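# Move one capped bottle upright into the crate

## Task

Lift a single filled bottle that has its cap on from the accumulation table and set it down standing upright inside the crate, while every other bottle stays upright on the table.

## Robot and tools

Robot: two UR7e-type arms, left_arm and right_arm, each ending in a 16-motor four-finger hand (index, middle, ring, thumb). left_arm carries a left hand, right_arm a right hand; the left hand is the mirror of the right. Each arm has a wrist camera (cam_left_wrist, cam_right_wrist); the other cameras are cam_head_left, cam_head_right, cam_high, cam_low, all 672x504.

Scene frame: origin at table-top height, halfway between the nominal arm bases; +x points out over the table, +z up, left_arm on the +y side (not the image side). Actual bases: left_arm at (+0.058, +0.389, 0) m, right_arm at (+0.020, -0.307, 0) m. Reported hand positions may be a few cm off.

Hand point axes (right hand): +z runs along straight fingers toward the tips, +y leaves the palm face (the palm surface sits at y = -0.062 m), +x crosses the palm away from the thumb. On the left hand +x points toward the thumb. A rigid mast sits behind the palm near the wrist and can strike objects.

Row layout (used by execute_actions and move): 48 numbers, each in [-1, 1], always both arms. Order: left_arm dx, dy, dz, rx, ry, rz; 16 left hand motor goals; left current_limit; left speed; then the same 24 for right_arm. Motor order: index_mcp, index_abd, index_pip, index_dip, middle_mcp, middle_abd, middle_pip, middle_dip, ring_mcp, ring_abd, ring_pip, ring_dip, thumb_cmc, thumb_axl, thumb_mcp, thumb_ipl. The same order is used in hand_goal, hand_measured, hand_current_ma and hand_state.

Pose numbers are offsets, not absolute poses. They are along scene-frame axes and are measured from the arm's Hand target as it stood when the action or move began. 1.0 equals 0.6 m for dx, dy, dz and 180 degrees for rx, ry, rz. rx, ry, rz form one rotation vector, turned about the Hand target position. Six zeros re-command the current Hand target, which holds the arm. Repeating an offset moves the arm further. Each step, the commanded orientation is clipped to within 32 degrees of the measured one.

Hand numbers are absolute goal angles. Each is scaled linearly between the hinge's two stops. Approximate straight values: _mcp -0.75, _abd 0.00, _pip -0.58, _dip -0.70, thumb_cmc -0.71, thumb_axl -0.68, thumb_mcp -0.23, thumb_ipl -0.17. Toward +1, fingers curl toward the palm and thumb_cmc swings the thumb in front of the palm. current_limit maps -1..+1 to 0..550 mA (never below 11 mA). speed sets the goal rate as (speed+1)/2 of 8.5 rad/s. At start these are +0.4 and -0.6. A zero in a hand column is a real goal. To leave a hand unchanged, send back its hand_goal, hand_current_limit and hand_speed.

execute_actions(actions, cameras): actions is a list of actions. Each action is a table of up to 15 rows at 1/30 s per row, and a short table repeats its last row. Every row in an action counts from that action's starting Hand target. Images come back only for an empty list or when cameras names them ("all" gives every camera). An empty list also reports the scene number.

move(target, speed, blend, stop_force, zero, blocking, cameras): drives each hand point in a straight line toward its target. target is one 48-number row, or a list of up to 15 rows. Every row in the list is an offset from the same starting Hand targets, not from the previous row. speed is in m/s, 0.002-3.6, default 0.25, and rotation may reach twice that in rad/s. blend is in metres and rounds corners between listed targets. stop_force (3-120 N, both arms) ends an arm's path when its wrist sensor feels that much push; do not rely on it while the hand rotates. zero (true by default) re-zeros the sensor before the move. Setting blocking=false returns early and cannot be combined with stop_force. Moves last 0.5-10 s and do not avoid obstacles. The result adds a "move:" line (done, off_target, moving, held, fault) and notes such as limits=paced or limits=held.

wait(seconds 0-10) lets time run with the last commands held. stop brakes a running move. zoom_image(camera, region [x0,y0,x1,y1], at most 504 px per side) enlarges part of the latest image. zero_wrist_force(arm) tares that arm's sensor. read_manual gives licence text only. finished_scene(scene) ends the scene permanently.

Results report, for each arm: end_effector_position (m, scene frame), end_effector_quat_wxyz, velocities, Hand target, joint positions and torques, and Wrist force and Wrist torque along the hand's own axes, plus the peak reading. Hand motor states are moving, goal, blocked or overload.

Avoid the following:
- A torque fault or an outside force near 150 N stops the arm for 10 s. The arms are stiff, so do not aim past a firm contact.
- A hand motor that stays at or above 495 mA for 5 s shuts down.
- Motors heat up at long reach or under sustained load. MOTOR HOT appears at 70 °C, and at 85 °C the brakes lock.
- Arms or hands must not press on each other.
- Keep every bottle on the table. Do not knock over the bottles left behind, and set the chosen bottle down gently with no drop or slam.
- Route paths around an arm's own base, not close past it.

Each tool is called after "Call:" as name([rows], argument=value, ...), one row to a line, values as JSON.

## Session

Call:
execute_actions(actions=[])

Scene clock: 0.00 s.
left_arm: end_effector_position=(+0.1907, +0.7927, +0.3001) hand_goal=(-0.754, +0.000, -0.576, -0.696, -0.754, +0.000, -0.576, -0.696, -0.754, +0.000, -0.576, -0.696, -0.714, -0.678, -0.226, -0.168) hand_measured=(-0.754, +0.000, -0.576, -0.696, -0.754, +0.000, -0.576, -0.696, -0.754, +0.000, -0.576, -0.696, -0.714, -0.678, -0.226, -0.168) hand_current_ma=(+0, +0, +0, +0, +0, +0, +0, +0, +0, +0, +0, +0, +0, +0, +0, +0) hand_state=(goal, goal, goal, goal, goal, goal, goal, goal, goal, goal, goal, goal, goal, goal, goal, goal) hand_current_limit=0.40 hand_speed=-0.60 end_effector_quat_wxyz=(-0.142, +0.797, -0.436, +0.393) | right_arm: end_effector_position=(+0.0683, -0.7859, +0.3984) hand_goal=(-0.754, +0.000, -0.576, -0.696, -0.754, +0.000, -0.576, -0.696, -0.754, +0.000, -0.576, -0.696, -0.714, -0.678, -0.226, -0.168) hand_measured=(-0.754, +0.000, -0.576, -0.696, -0.754, +0.000, -0.576, -0.696, -0.754, +0.000, -0.576, -0.696, -0.714, -0.678, -0.226, -0.168) hand_current_ma=(+0, +0, +0, +0, +0, +0, +0, +0, +0, +0, +0, +0, +0, +0, +0, +0) hand_state=(goal, goal, goal, goal, goal, goal, goal, goal, goal, goal, goal, goal, goal, goal, goal, goal) hand_current_limit=0.40 hand_speed=-0.60 end_effector_quat_wxyz=(+0.171, +0.925, -0.294, +0.169)
Joint positions: left_arm=[4.952 -1.576 -1.714 -1.864 0.805 -1.695] | right_arm=[-1.804 -1.997 1.984 -1.948 -1.274 0.469]
Joint velocities: within noise
Joint torques (N m): no reading
Wrist force (N): no reading
Wrist torque (N m): no reading
Wrist force, peak (N): no reading
Hand target: left_arm +0.1907, +0.7927, +0.3001; -0.142, +0.797, -0.436, +0.393 | right_arm +0.0683, -0.7859, +0.3984; +0.171, +0.925, -0.294, +0.169

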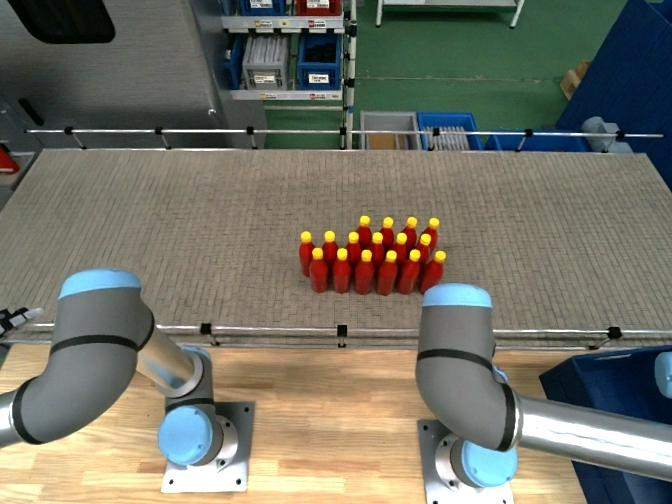

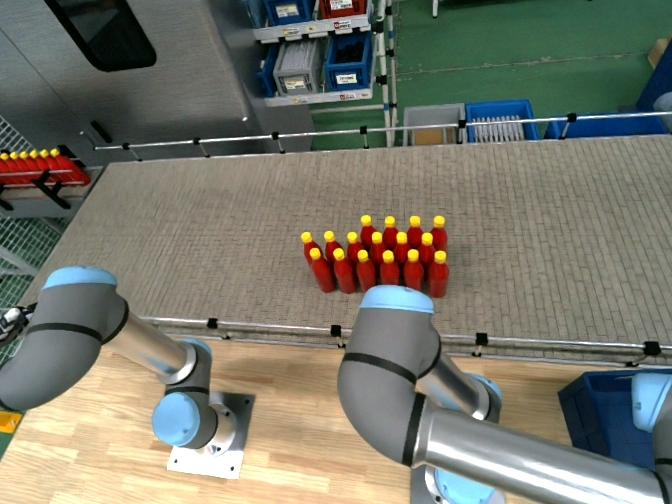

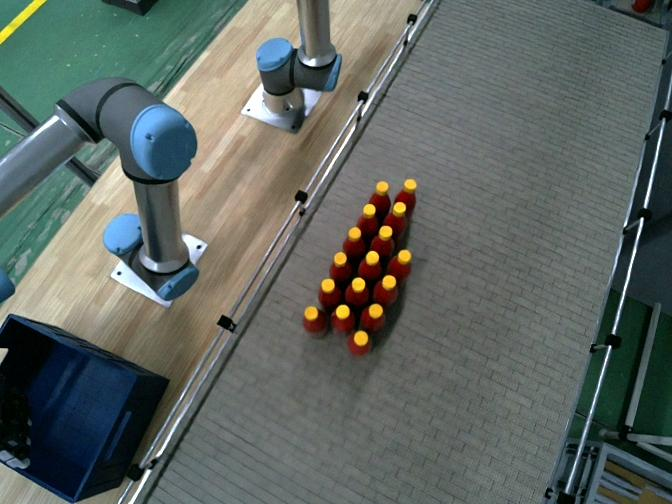

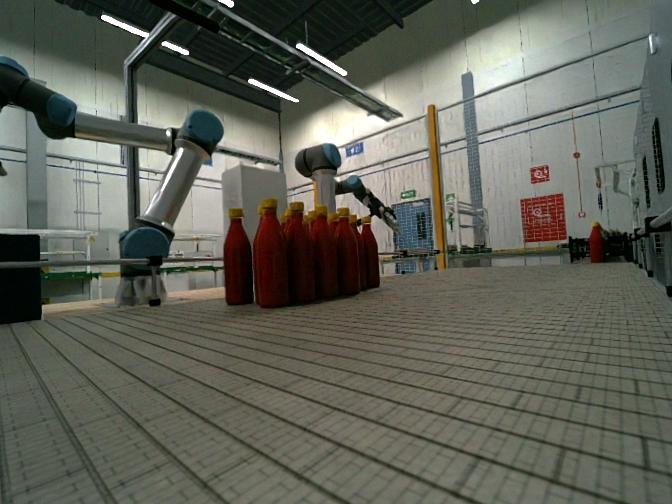

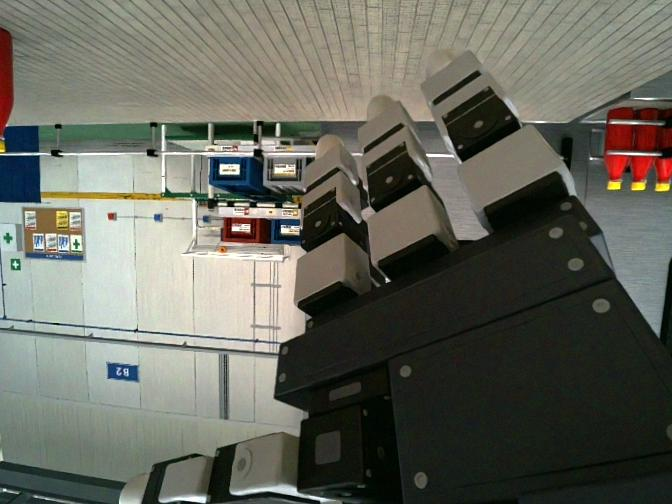

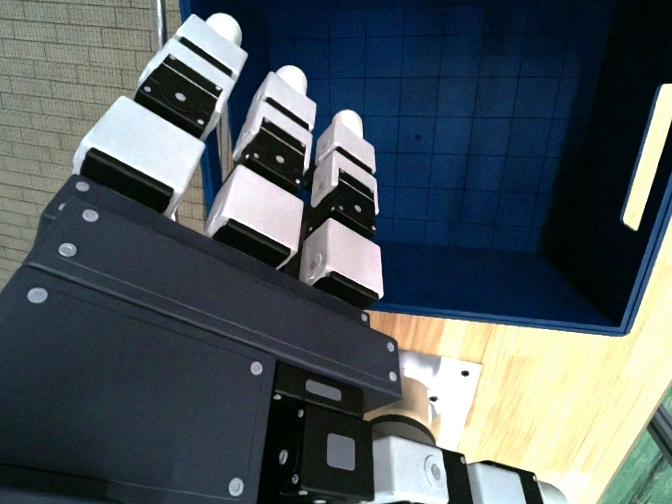

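Call:
zoom_image(camera="cam_head_left", region=[280, 200, 460, 340])

Call:
zoom_image(camera="cam_low", region=[200, 180, 400, 330])

Call:
zoom_image(camera="cam_high", region=[280, 160, 440, 380])

Call:
zoom_image(camera="cam_head_left", region=[500, 300, 672, 504])

Call:
zoom_image(camera="cam_right_wrist", region=[168, 0, 672, 504])

Scaled by 2.800 from the camera's 672x504 image, which has a finer 960x720 frame.

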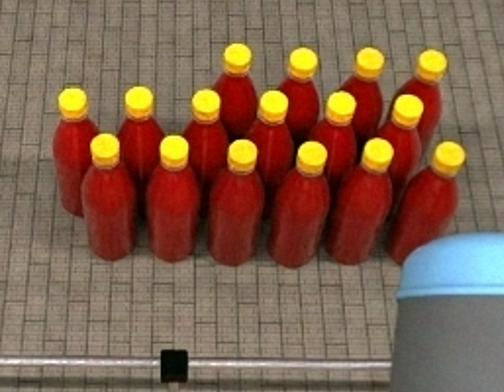

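Scaled by 2.520 from the camera's 672x504 image, which has a finer 960x720 frame.

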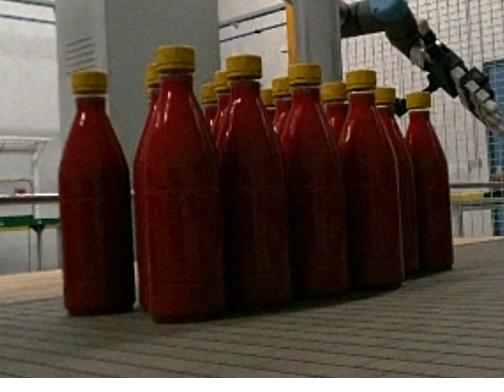

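Scaled by 2.291 from the camera's 672x504 image, which has a finer 960x720 frame.

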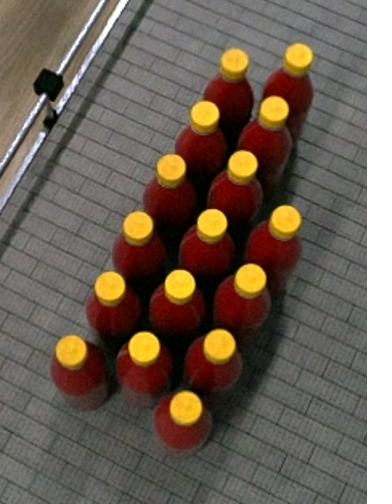

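Scaled by 2.471 from the camera's 672x504 image, which has a finer 960x720 frame.

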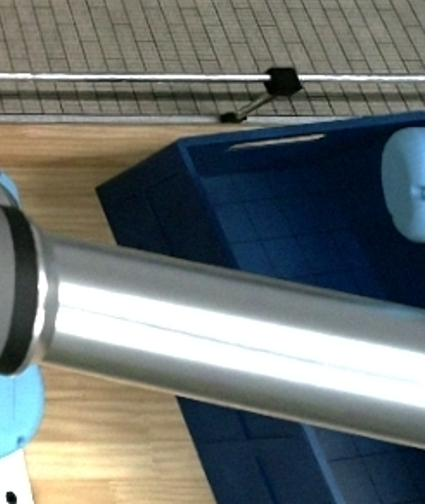

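Scaled by 1.000.

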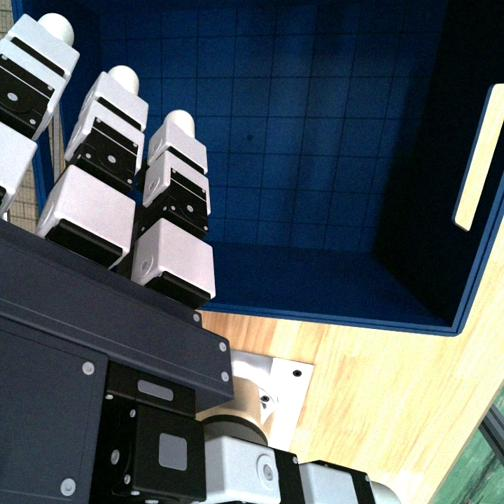

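Call:
move([
  [0,0,0,0,0,0,-0.754,0,-0.576,-0.696,-0.754,0,-0.576,-0.696,-0.754,0,-0.576,-0.696,-0.714,-0.678,-0.226,-0.168,0.4,-0.6,0.22,0.143,0.09,0.104,-0.2245,-0.158,-0.479,0,-0.066,-0.261,-0.479,0,-0.066,-0.261,-0.479,0,-0.066,-0.261,0.571,-0.677,-0.169,-0.114,0.4,-0.6],
  [0,0,0,0,0,0,-0.754,0,-0.576,-0.696,-0.754,0,-0.576,-0.696,-0.754,0,-0.576,-0.696,-0.714,-0.678,-0.226,-0.168,0.4,-0.6,0.69,0.68,-0.09,0.208,-0.449,-0.316,-0.479,0,-0.066,-0.261,-0.479,0,-0.066,-0.261,-0.479,0,-0.066,-0.261,0.571,-0.677,-0.169,-0.114,0.4,-0.6],
], blend=[0.08,0], speed=0.35, cameras=["all"])

Scene clock: 208.57 s.
left_arm: end_effector_position=(+0.1907, +0.7927, +0.3001) hand_goal=(-0.754, +0.000, -0.576, -0.696, -0.754, +0.000, -0.576, -0.696, -0.754, +0.000, -0.576, -0.696, -0.714, -0.678, -0.226, -0.168) hand_measured=(-0.750, +0.000, -0.576, -0.696, -0.750, +0.000, -0.576, -0.696, -0.750, +0.000, -0.576, -0.696, -0.712, -0.678, -0.226, -0.168) hand_current_ma=(+11, +0, -2, +0, +13, +0, -2, +0, +14, +0, -2, +0, +8, +2, +2, +1) hand_state=(goal, goal, goal, goal, goal, goal, goal, goal, goal, goal, goal, goal, goal, goal, goal, goal) hand_current_limit=0.40 hand_speed=-0.60 end_effector_quat_wxyz=(-0.142, +0.797, -0.436, +0.393) | right_arm: end_effector_position=(+0.4823, -0.3779, +0.3444) hand_goal=(-0.480, +0.000, -0.066, -0.262, -0.480, +0.000, -0.066, -0.262, -0.480, +0.000, -0.066, -0.262, +0.570, -0.678, -0.170, -0.114) hand_measured=(-0.476, +0.000, -0.068, -0.266, -0.476, +0.000, -0.068, -0.266, -0.474, +0.000, -0.068, -0.266, +0.568, -0.678, -0.168, -0.116) hand_current_ma=(+5, +0, -2, -3, +5, +0, -2, -3, +6, +0, -1, -3, -2, +0, +2, -1) hand_state=(goal, goal, goal, goal, goal, goal, goal, goal, goal, goal, goal, goal, goal, goal, goal, goal) hand_current_limit=0.40 hand_speed=-0.60 end_effector_quat_wxyz=(+0.265, -0.378, +0.726, -0.510)
Joint positions: left_arm=[4.952 -1.576 -1.714 -1.864 0.805 -1.695] | right_arm=[-0.434 -1.878 2.295 -3.204 -1.764 3.212]
Joint torques (N m): left_arm=[0 22.33 21.15 1.68 -1.28 -0.29] | right_arm=[7.46 0.7 -36.38 -4.06 -2.32 1.52]
Wrist force (N): left_arm=[0.0 0.1 -0.1] | right_arm=[0.9 1.5 -0.2]
Wrist torque (N m): left_arm=[0.02 -0.01 -0.01] | right_arm=[0.08 -0.04 0.16]
Wrist force, peak (N): left_arm=[-0.2 -0.2 -0.5] | right_arm=[0.4 1.9 0.3]
Hand target: left_arm +0.1907, +0.7927, +0.3001; -0.142, +0.797, -0.436, +0.393 | right_arm +0.4823, -0.3779, +0.3444; +0.265, -0.378, +0.726, -0.510
Off the commanded pose: left_arm 0.000 m, 0 deg | right_arm 0.000 m, 0 deg.
move: done

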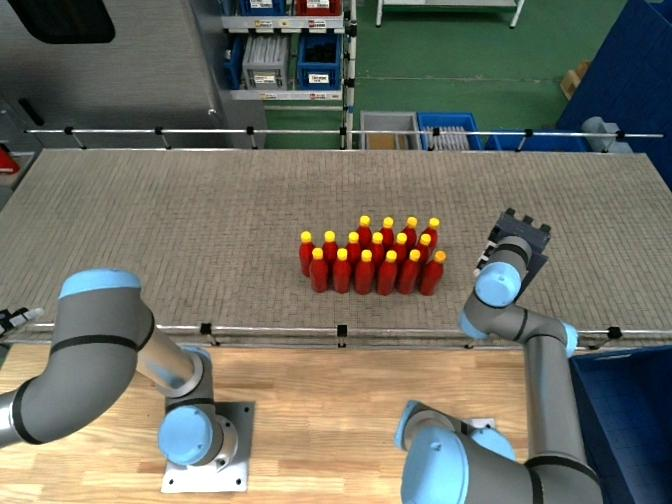

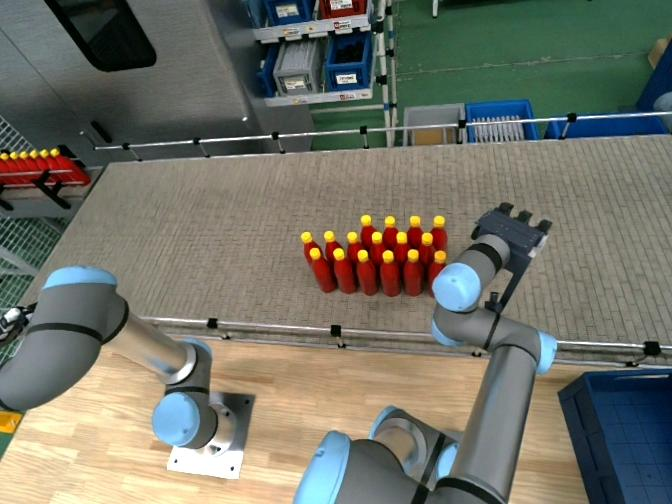

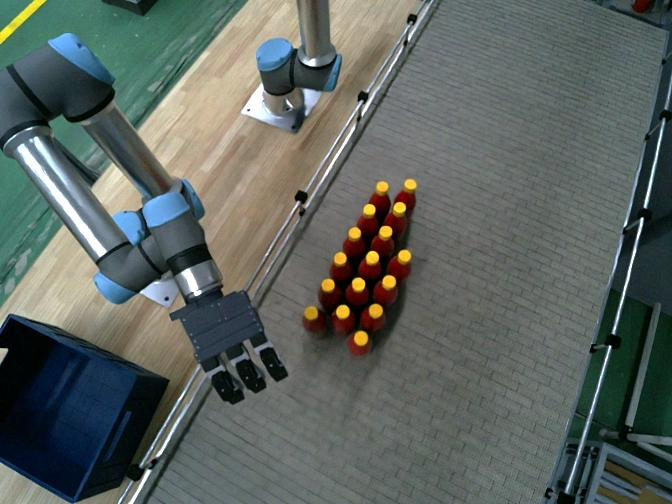

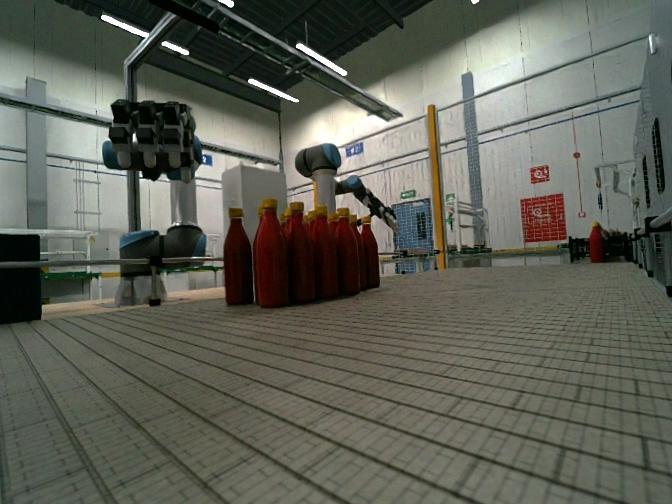

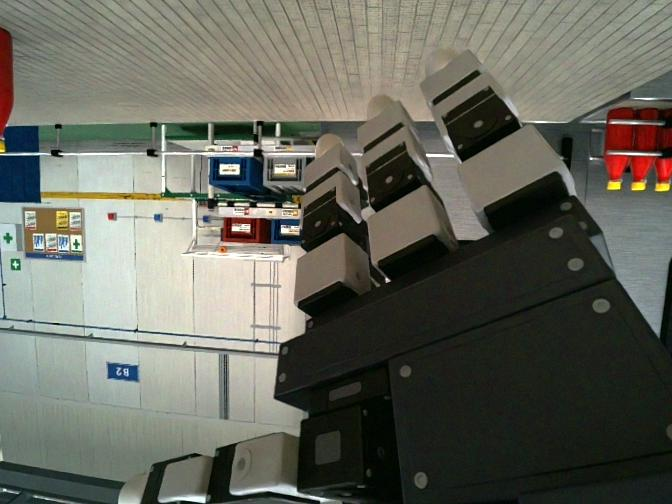

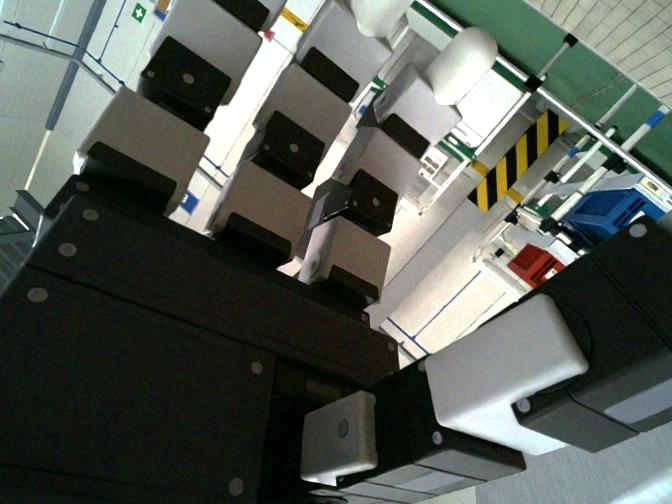

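Call:
zoom_image(camera="cam_head_left", region=[400, 190, 580, 325])

Call:
zoom_image(camera="cam_high", region=[150, 240, 420, 440])

Call:
zoom_image(camera="cam_low", region=[80, 80, 300, 320])

Scaled by 2.800 from the camera's 672x504 image, which has a finer 960x720 frame.

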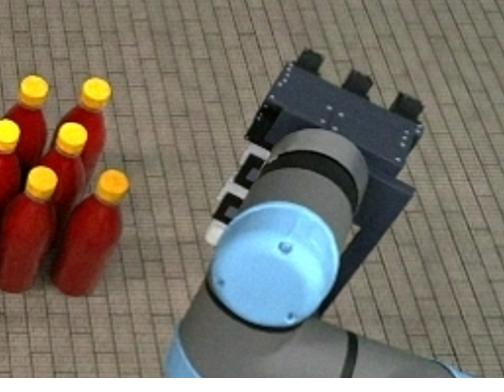

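Scaled by 1.867 from the camera's 672x504 image, which has a finer 960x720 frame.

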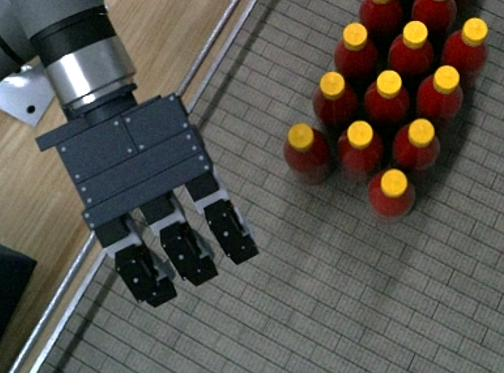

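Scaled by 2.100 from the camera's 672x504 image, which has a finer 960x720 frame.

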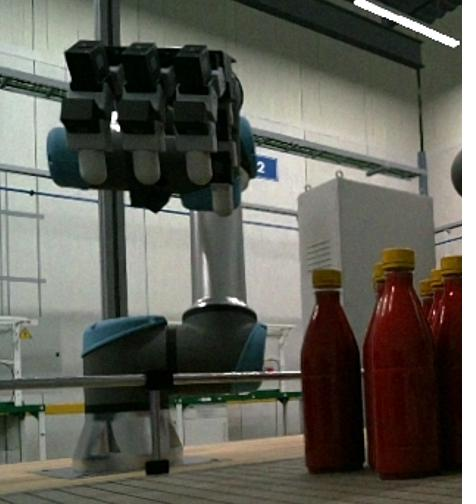

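Call:
move(target=[0,0,0,0,0,0,-0.754,0,-0.576,-0.696,-0.754,0,-0.576,-0.696,-0.754,0,-0.576,-0.696,-0.714,-0.678,-0.226,-0.168,0.4,-0.6,0.158,0.145,-0.123,0,0,0,-0.479,0,-0.066,-0.261,-0.479,0,-0.066,-0.261,-0.479,0,-0.066,-0.261,0.571,-0.677,-0.169,-0.114,0.4,-0.6], speed=0.2, cameras=["all"])

Call:
zoom_image(camera="cam_high", region=[200, 180, 440, 400])

Call:
zoom_image(camera="cam_low", region=[180, 120, 400, 320])

Call:
zoom_image(camera="cam_head_left", region=[360, 190, 520, 325])

Call:
zoom_image(camera="cam_right_wrist", region=[168, 0, 672, 504])

Scene clock: 259.07 s.
left_arm: end_effector_position=(+0.1907, +0.7927, +0.3001) hand_goal=(-0.754, +0.000, -0.576, -0.696, -0.754, +0.000, -0.576, -0.696, -0.754, +0.000, -0.576, -0.696, -0.714, -0.678, -0.226, -0.168) hand_measured=(-0.750, +0.000, -0.576, -0.696, -0.750, +0.000, -0.576, -0.696, -0.750, +0.000, -0.576, -0.696, -0.712, -0.678, -0.226, -0.168) hand_current_ma=(+11, +0, -2, +0, +13, +0, -2, +0, +14, +0, -2, +0, +8, +2, +2, +1) hand_state=(goal, goal, goal, goal, goal, goal, goal, goal, goal, goal, goal, goal, goal, goal, goal, goal) hand_current_limit=0.40 hand_speed=-0.60 end_effector_quat_wxyz=(-0.142, +0.797, -0.436, +0.393) | right_arm: end_effector_position=(+0.5770, -0.2909, +0.2706) hand_goal=(-0.480, +0.000, -0.066, -0.262, -0.480, +0.000, -0.066, -0.262, -0.480, +0.000, -0.066, -0.262, +0.570, -0.678, -0.170, -0.114) hand_measured=(-0.474, +0.000, -0.068, -0.266, -0.476, +0.000, -0.068, -0.264, -0.474, +0.000, -0.068, -0.266, +0.568, -0.678, -0.168, -0.116) hand_current_ma=(+6, +0, -2, -3, +5, +0, -2, -3, +6, +0, -1, -3, -1, +0, +2, -1) hand_state=(goal, goal, goal, goal, goal, goal, goal, goal, goal, goal, goal, goal, goal, goal, goal, goal) hand_current_limit=0.40 hand_speed=-0.60 end_effector_quat_wxyz=(+0.265, -0.378, +0.726, -0.510)
Joint positions: left_arm=[4.952 -1.576 -1.714 -1.864 0.805 -1.695] | right_arm=[-0.101 -1.477 2.164 -3.43 -2.074 3.341]
Joint torques (N m): left_arm=[0.31 23.59 22.05 1.92 -1.06 -0.03] | right_arm=[7.66 -16.69 -32.69 -3.9 -2.43 1.55]
Wrist force (N): left_arm=[0.0 0.2 -0.3] | right_arm=[0.9 1.1 -0.5]
Wrist torque (N m): left_arm=[0.04 0.00 0.00] | right_arm=[0.06 -0.02 0.16]
Wrist force, peak (N): left_arm=[-0.4 0.3 -0.1] | right_arm=[1.5 1.7 -0.5]
Hand target: left_arm +0.1907, +0.7927, +0.3001; -0.142, +0.797, -0.436, +0.393 | right_arm +0.5771, -0.2909, +0.2706; +0.265, -0.378, +0.726, -0.510
Off the commanded pose: left_arm 0.000 m, 0 deg | right_arm 0.000 m, 0 deg.
move: done

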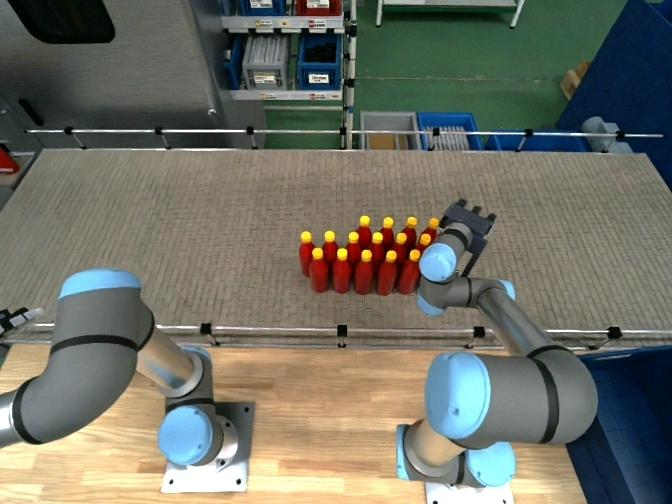

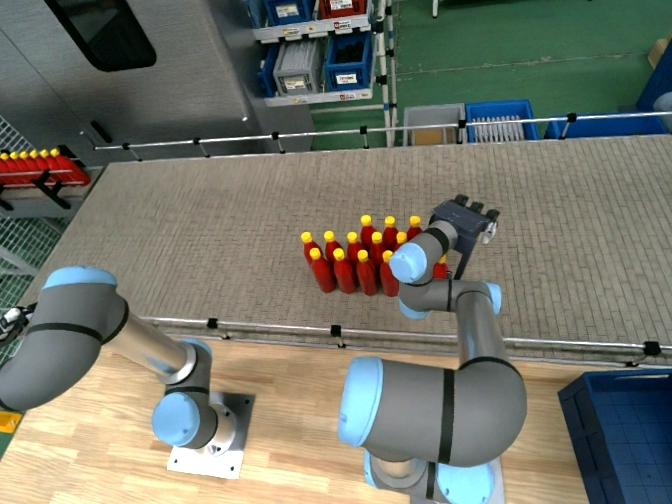

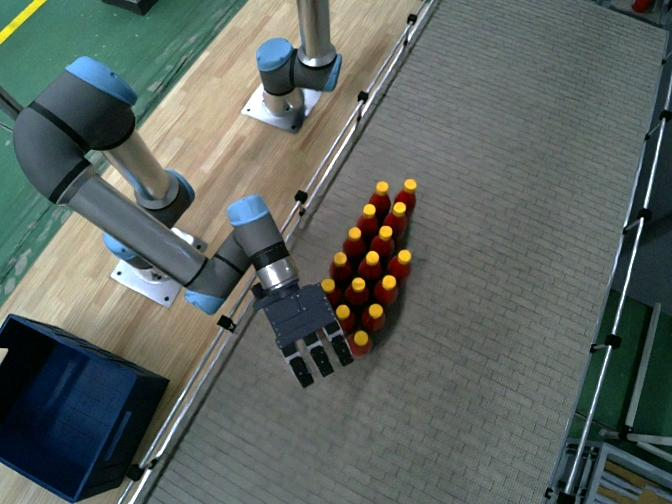

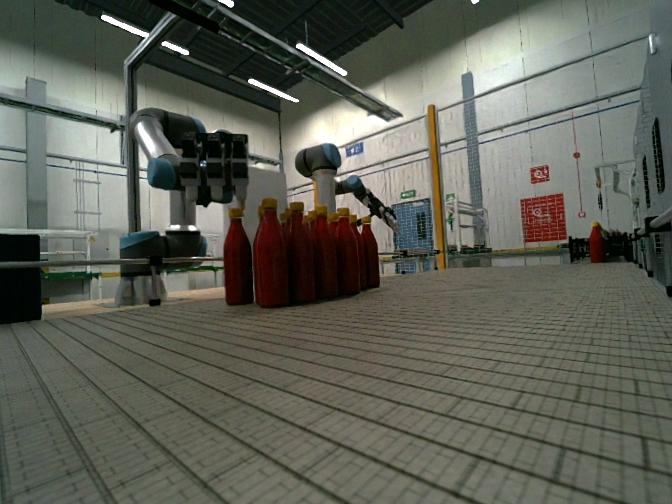

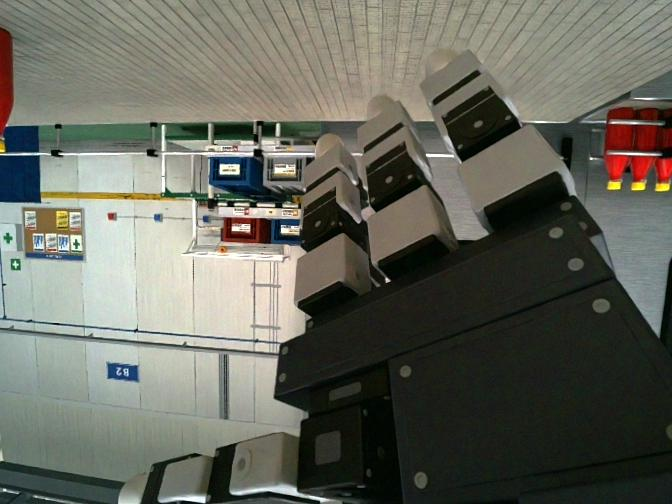

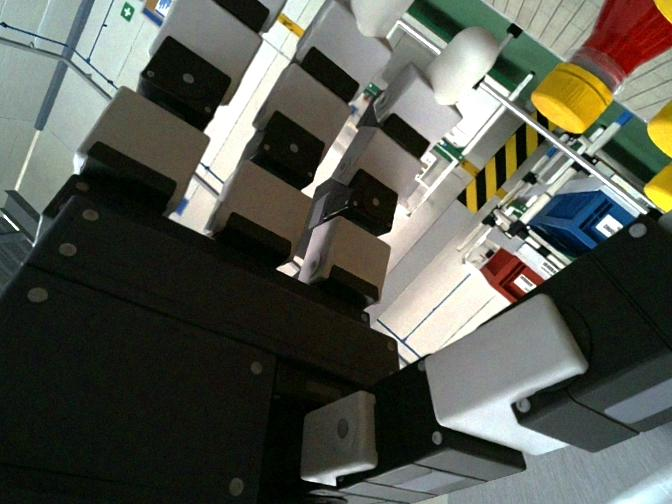

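Scaled by 2.100 from the camera's 672x504 image, which has a finer 960x720 frame.

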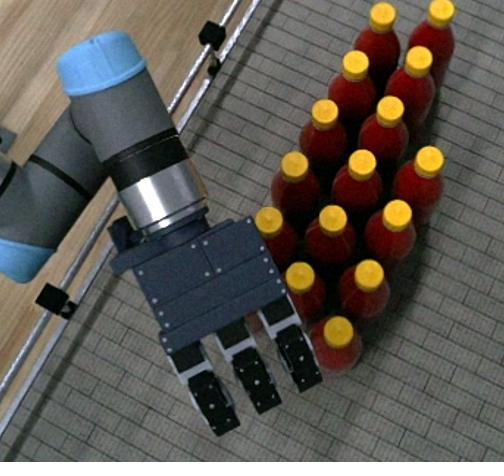

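Scaled by 2.291 from the camera's 672x504 image, which has a finer 960x720 frame.

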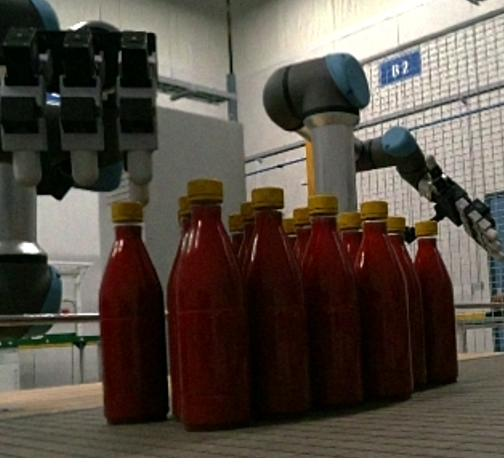

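Scaled by 3.150 from the camera's 672x504 image, which has a finer 960x720 frame.

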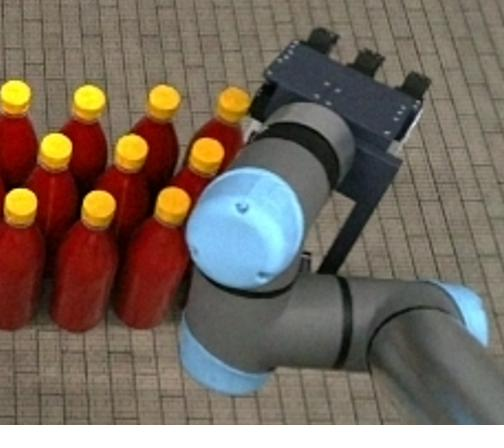

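Scaled by 1.000.

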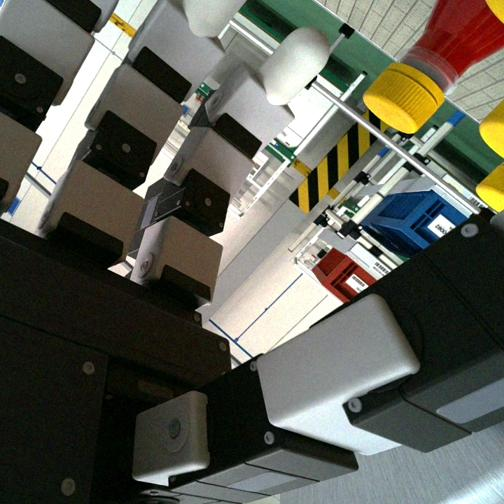

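Call:
zoom_image(camera="cam_head_left", region=[290, 210, 380, 300])

Call:
zoom_image(camera="cam_low", region=[200, 190, 320, 320])

Call:
zoom_image(camera="cam_high", region=[300, 260, 420, 380])

Scaled by 5.600 from the camera's 672x504 image, which has a finer 960x720 frame.

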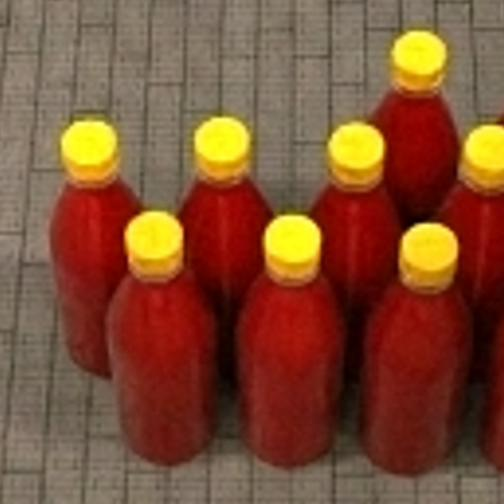

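Scaled by 3.877 from the camera's 672x504 image, which has a finer 960x720 frame.

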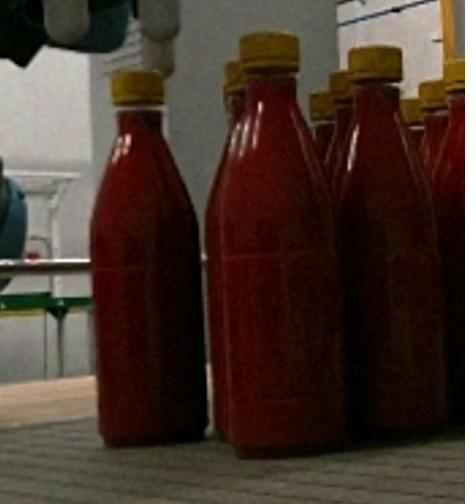

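Scaled by 4.200 from the camera's 672x504 image, which has a finer 960x720 frame.

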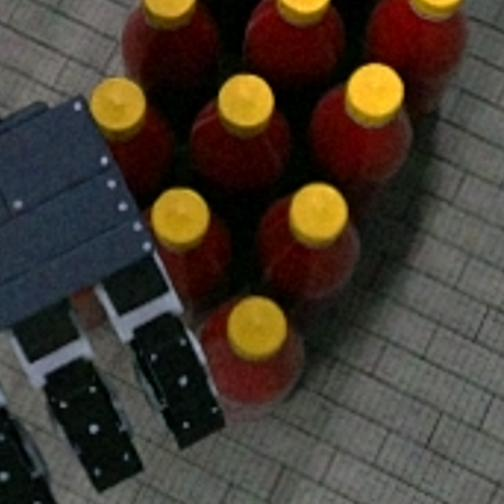

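Call:
move([
  [0,0,0,0,0,0,-0.754,0,-0.576,-0.696,-0.754,0,-0.576,-0.696,-0.754,0,-0.576,-0.696,-0.714,-0.678,-0.226,-0.168,0.4,-0.6,-0.128,-0.065,0.116,0,0,0,-0.479,0,-0.066,-0.261,-0.479,0,-0.066,-0.261,-0.479,0,-0.066,-0.261,0.571,-0.677,-0.169,-0.114,0.4,-0.6],
  [0,0,0,0,0,0,-0.754,0,-0.576,-0.696,-0.754,0,-0.576,-0.696,-0.754,0,-0.576,-0.696,-0.714,-0.678,-0.226,-0.168,0.4,-0.6,-0.262,-0.065,0.049,0.1435,0.205,0,-0.479,0,-0.066,-0.261,-0.479,0,-0.066,-0.261,-0.479,0,-0.066,-0.261,0.571,-0.677,-0.169,-0.114,0.4,-0.6],
], blend=[0.04,0], speed=0.3, cameras=["cam_right_wrist","cam_head_left"])

Scene clock: 356.13 s.
left_arm: end_effector_position=(+0.1907, +0.7927, +0.3001) hand_goal=(-0.754, +0.000, -0.576, -0.696, -0.754, +0.000, -0.576, -0.696, -0.754, +0.000, -0.576, -0.696, -0.714, -0.678, -0.226, -0.168) hand_measured=(-0.750, +0.000, -0.576, -0.696, -0.750, +0.000, -0.576, -0.696, -0.750, +0.000, -0.576, -0.696, -0.712, -0.678, -0.226, -0.168) hand_current_ma=(+11, +0, -2, +0, +13, +0, -2, +0, +14, +0, -2, +0, +8, +2, +2, +1) hand_state=(goal, goal, goal, goal, goal, goal, goal, goal, goal, goal, goal, goal, goal, goal, goal, goal) hand_current_limit=0.40 hand_speed=-0.60 end_effector_quat_wxyz=(-0.142, +0.797, -0.436, +0.393) | right_arm: end_effector_position=(+0.4199, -0.3299, +0.3000) hand_goal=(-0.480, +0.000, -0.066, -0.262, -0.480, +0.000, -0.066, -0.262, -0.480, +0.000, -0.066, -0.262, +0.570, -0.678, -0.170, -0.114) hand_measured=(-0.476, +0.000, -0.068, -0.266, -0.476, +0.000, -0.068, -0.264, -0.476, +0.000, -0.068, -0.266, +0.568, -0.678, -0.168, -0.116) hand_current_ma=(+4, +0, -2, -3, +4, +0, -1, -3, +4, +0, -1, -3, -1, +0, +2, -1) hand_state=(goal, goal, goal, goal, goal, goal, goal, goal, goal, goal, goal, goal, goal, goal, goal, goal) hand_current_limit=0.40 hand_speed=-0.60 end_effector_quat_wxyz=(+0.100, -0.451, +0.866, -0.193)
Joint positions: left_arm=[4.952 -1.576 -1.714 -1.864 0.805 -1.695] | right_arm=[-0.475 -1.884 2.05 -2.169 -1.641 3.289]
Joint torques (N m): left_arm=[-0.39 23.02 22.03 2 -1.19 -0.36] | right_arm=[-6.96 -2.5 -37.48 -1.29 2.28 -1.3]
Wrist force (N): left_arm=[0.2 0.1 0.0] | right_arm=[0.4 1.1 -0.1]
Wrist torque (N m): left_arm=[0.01 -0.02 0.01] | right_arm=[0.14 -0.03 0.25]
Wrist force, peak (N): left_arm=[0.1 0.6 -0.2] | right_arm=[0.2 2.3 0.2]
Hand target: left_arm +0.1907, +0.7927, +0.3001; -0.142, +0.797, -0.436, +0.393 | right_arm +0.4199, -0.3299, +0.3000; +0.100, -0.451, +0.866, -0.193
Off the commanded pose: left_arm 0.000 m, 0 deg | right_arm 0.000 m, 0 deg.
move: done
Images, in order (width x height): cam_head_left 672x504, cam_right_wrist 672x504.

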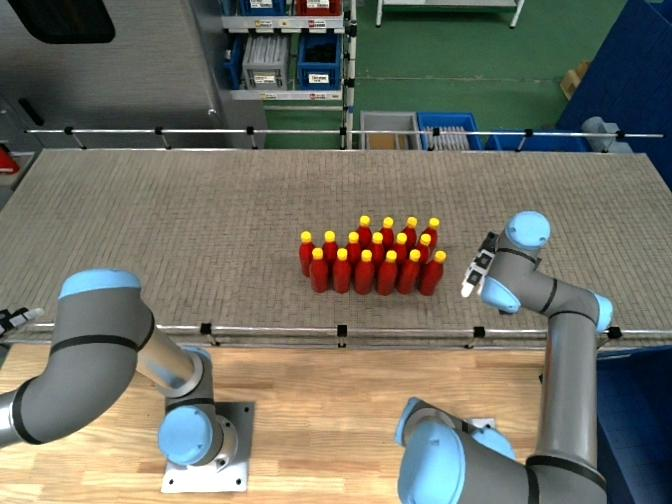

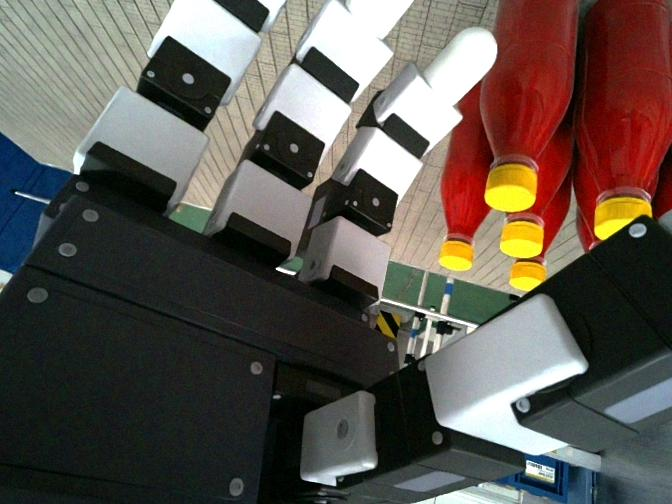

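Call:
zoom_image(camera="cam_right_wrist", region=[430, 140, 570, 300])

Call:
zoom_image(camera="cam_right_wrist", region=[420, 0, 672, 260])

Scaled by 3.150 from the camera's 672x504 image, which has a finer 960x720 frame.

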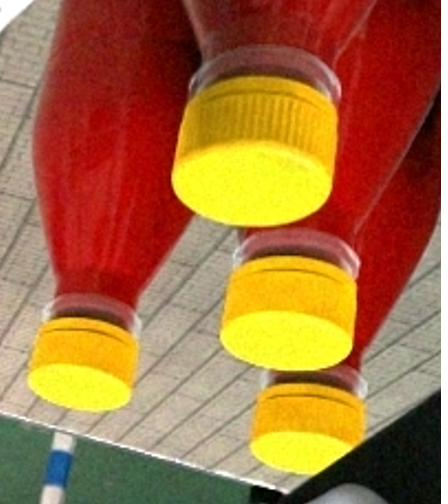

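Scaled by 1.938 from the camera's 672x504 image, which has a finer 960x720 frame.

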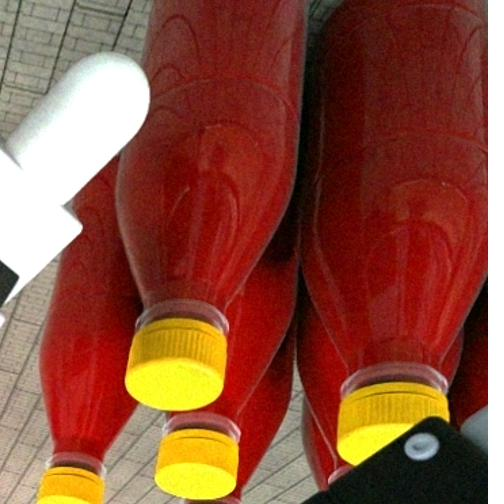

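Call:
move(target=[0,0,0,0,0,0,-0.754,0,-0.576,-0.696,-0.754,0,-0.576,-0.696,-0.754,0,-0.576,-0.696,-0.714,-0.678,-0.226,-0.168,0.4,-0.6,0,0,0.16667,0,0,0,-0.479,0,-0.066,-0.261,-0.479,0,-0.066,-0.261,-0.479,0,-0.066,-0.261,0.571,-0.677,-0.169,-0.114,0.4,-0.6], speed=0.2, cameras=["cam_right_wrist"])

Call:
zoom_image(camera="cam_right_wrist", region=[430, 0, 672, 240])

Scene clock: 406.37 s.
left_arm: end_effector_position=(+0.1907, +0.7927, +0.3001) hand_goal=(-0.754, +0.000, -0.576, -0.696, -0.754, +0.000, -0.576, -0.696, -0.754, +0.000, -0.576, -0.696, -0.714, -0.678, -0.226, -0.168) hand_measured=(-0.750, +0.000, -0.576, -0.696, -0.750, +0.000, -0.576, -0.696, -0.750, +0.000, -0.576, -0.696, -0.712, -0.678, -0.226, -0.168) hand_current_ma=(+11, +0, -2, +0, +13, +0, -2, +0, +14, +0, -2, +0, +8, +2, +2, +1) hand_state=(goal, goal, goal, goal, goal, goal, goal, goal, goal, goal, goal, goal, goal, goal, goal, goal) hand_current_limit=0.40 hand_speed=-0.60 end_effector_quat_wxyz=(-0.142, +0.797, -0.436, +0.393) | right_arm: end_effector_position=(+0.4199, -0.3299, +0.3999) hand_goal=(-0.480, +0.000, -0.066, -0.262, -0.480, +0.000, -0.066, -0.262, -0.480, +0.000, -0.066, -0.262, +0.570, -0.678, -0.170, -0.114) hand_measured=(-0.476, +0.000, -0.068, -0.266, -0.476, +0.000, -0.068, -0.264, -0.476, +0.000, -0.068, -0.266, +0.568, -0.678, -0.168, -0.116) hand_current_ma=(+4, +0, -2, -3, +3, +0, -1, -3, +4, +0, -1, -3, -1, +0, +2, -1) hand_state=(goal, goal, goal, goal, goal, goal, goal, goal, goal, goal, goal, goal, goal, goal, goal, goal) hand_current_limit=0.40 hand_speed=-0.60 end_effector_quat_wxyz=(+0.100, -0.451, +0.866, -0.193)
Joint positions: left_arm=[4.952 -1.576 -1.714 -1.864 0.805 -1.695] | right_arm=[-0.475 -1.893 1.8 -1.91 -1.641 3.289]
Joint torques (N m): left_arm=[-0.9 22.86 21.59 2.02 -1.26 -0.53] | right_arm=[-6.93 -1.17 -37.39 -1.3 -2.11 -1.29]
Wrist force (N): left_arm=[0.1 0.0 -0.1] | right_arm=[0.8 1.5 0.0]
Wrist torque (N m): left_arm=[0.02 -0.01 0.01] | right_arm=[0.23 -0.09 0.28]
Wrist force, peak (N): left_arm=[-0.2 0.2 -0.6] | right_arm=[0.5 1.6 1.2]
Hand target: left_arm +0.1907, +0.7927, +0.3001; -0.142, +0.797, -0.436, +0.393 | right_arm +0.4199, -0.3299, +0.4000; +0.100, -0.451, +0.866, -0.193
Off the commanded pose: left_arm 0.000 m, 0 deg | right_arm 0.000 m, 0 deg.
move: done
Images, in order (width x height): cam_right_wrist 672x504.

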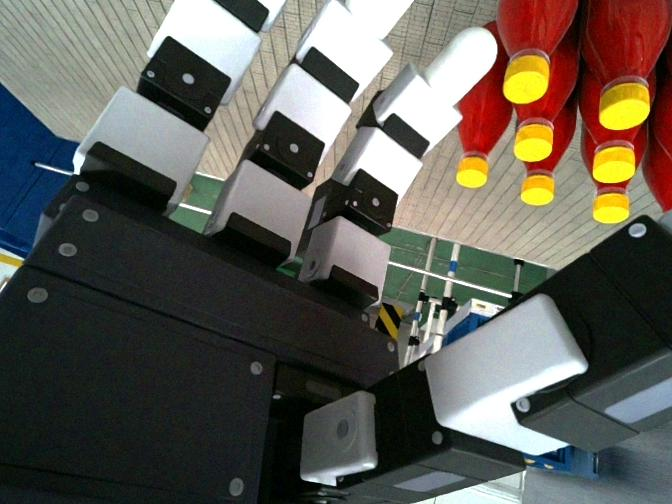

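Scaled by 2.083 from the camera's 672x504 image, which has a finer 960x720 frame.

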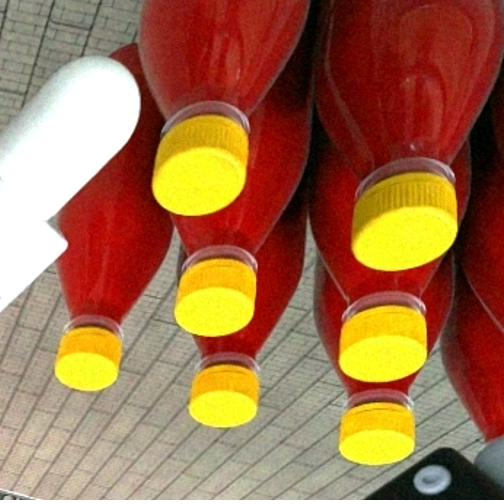

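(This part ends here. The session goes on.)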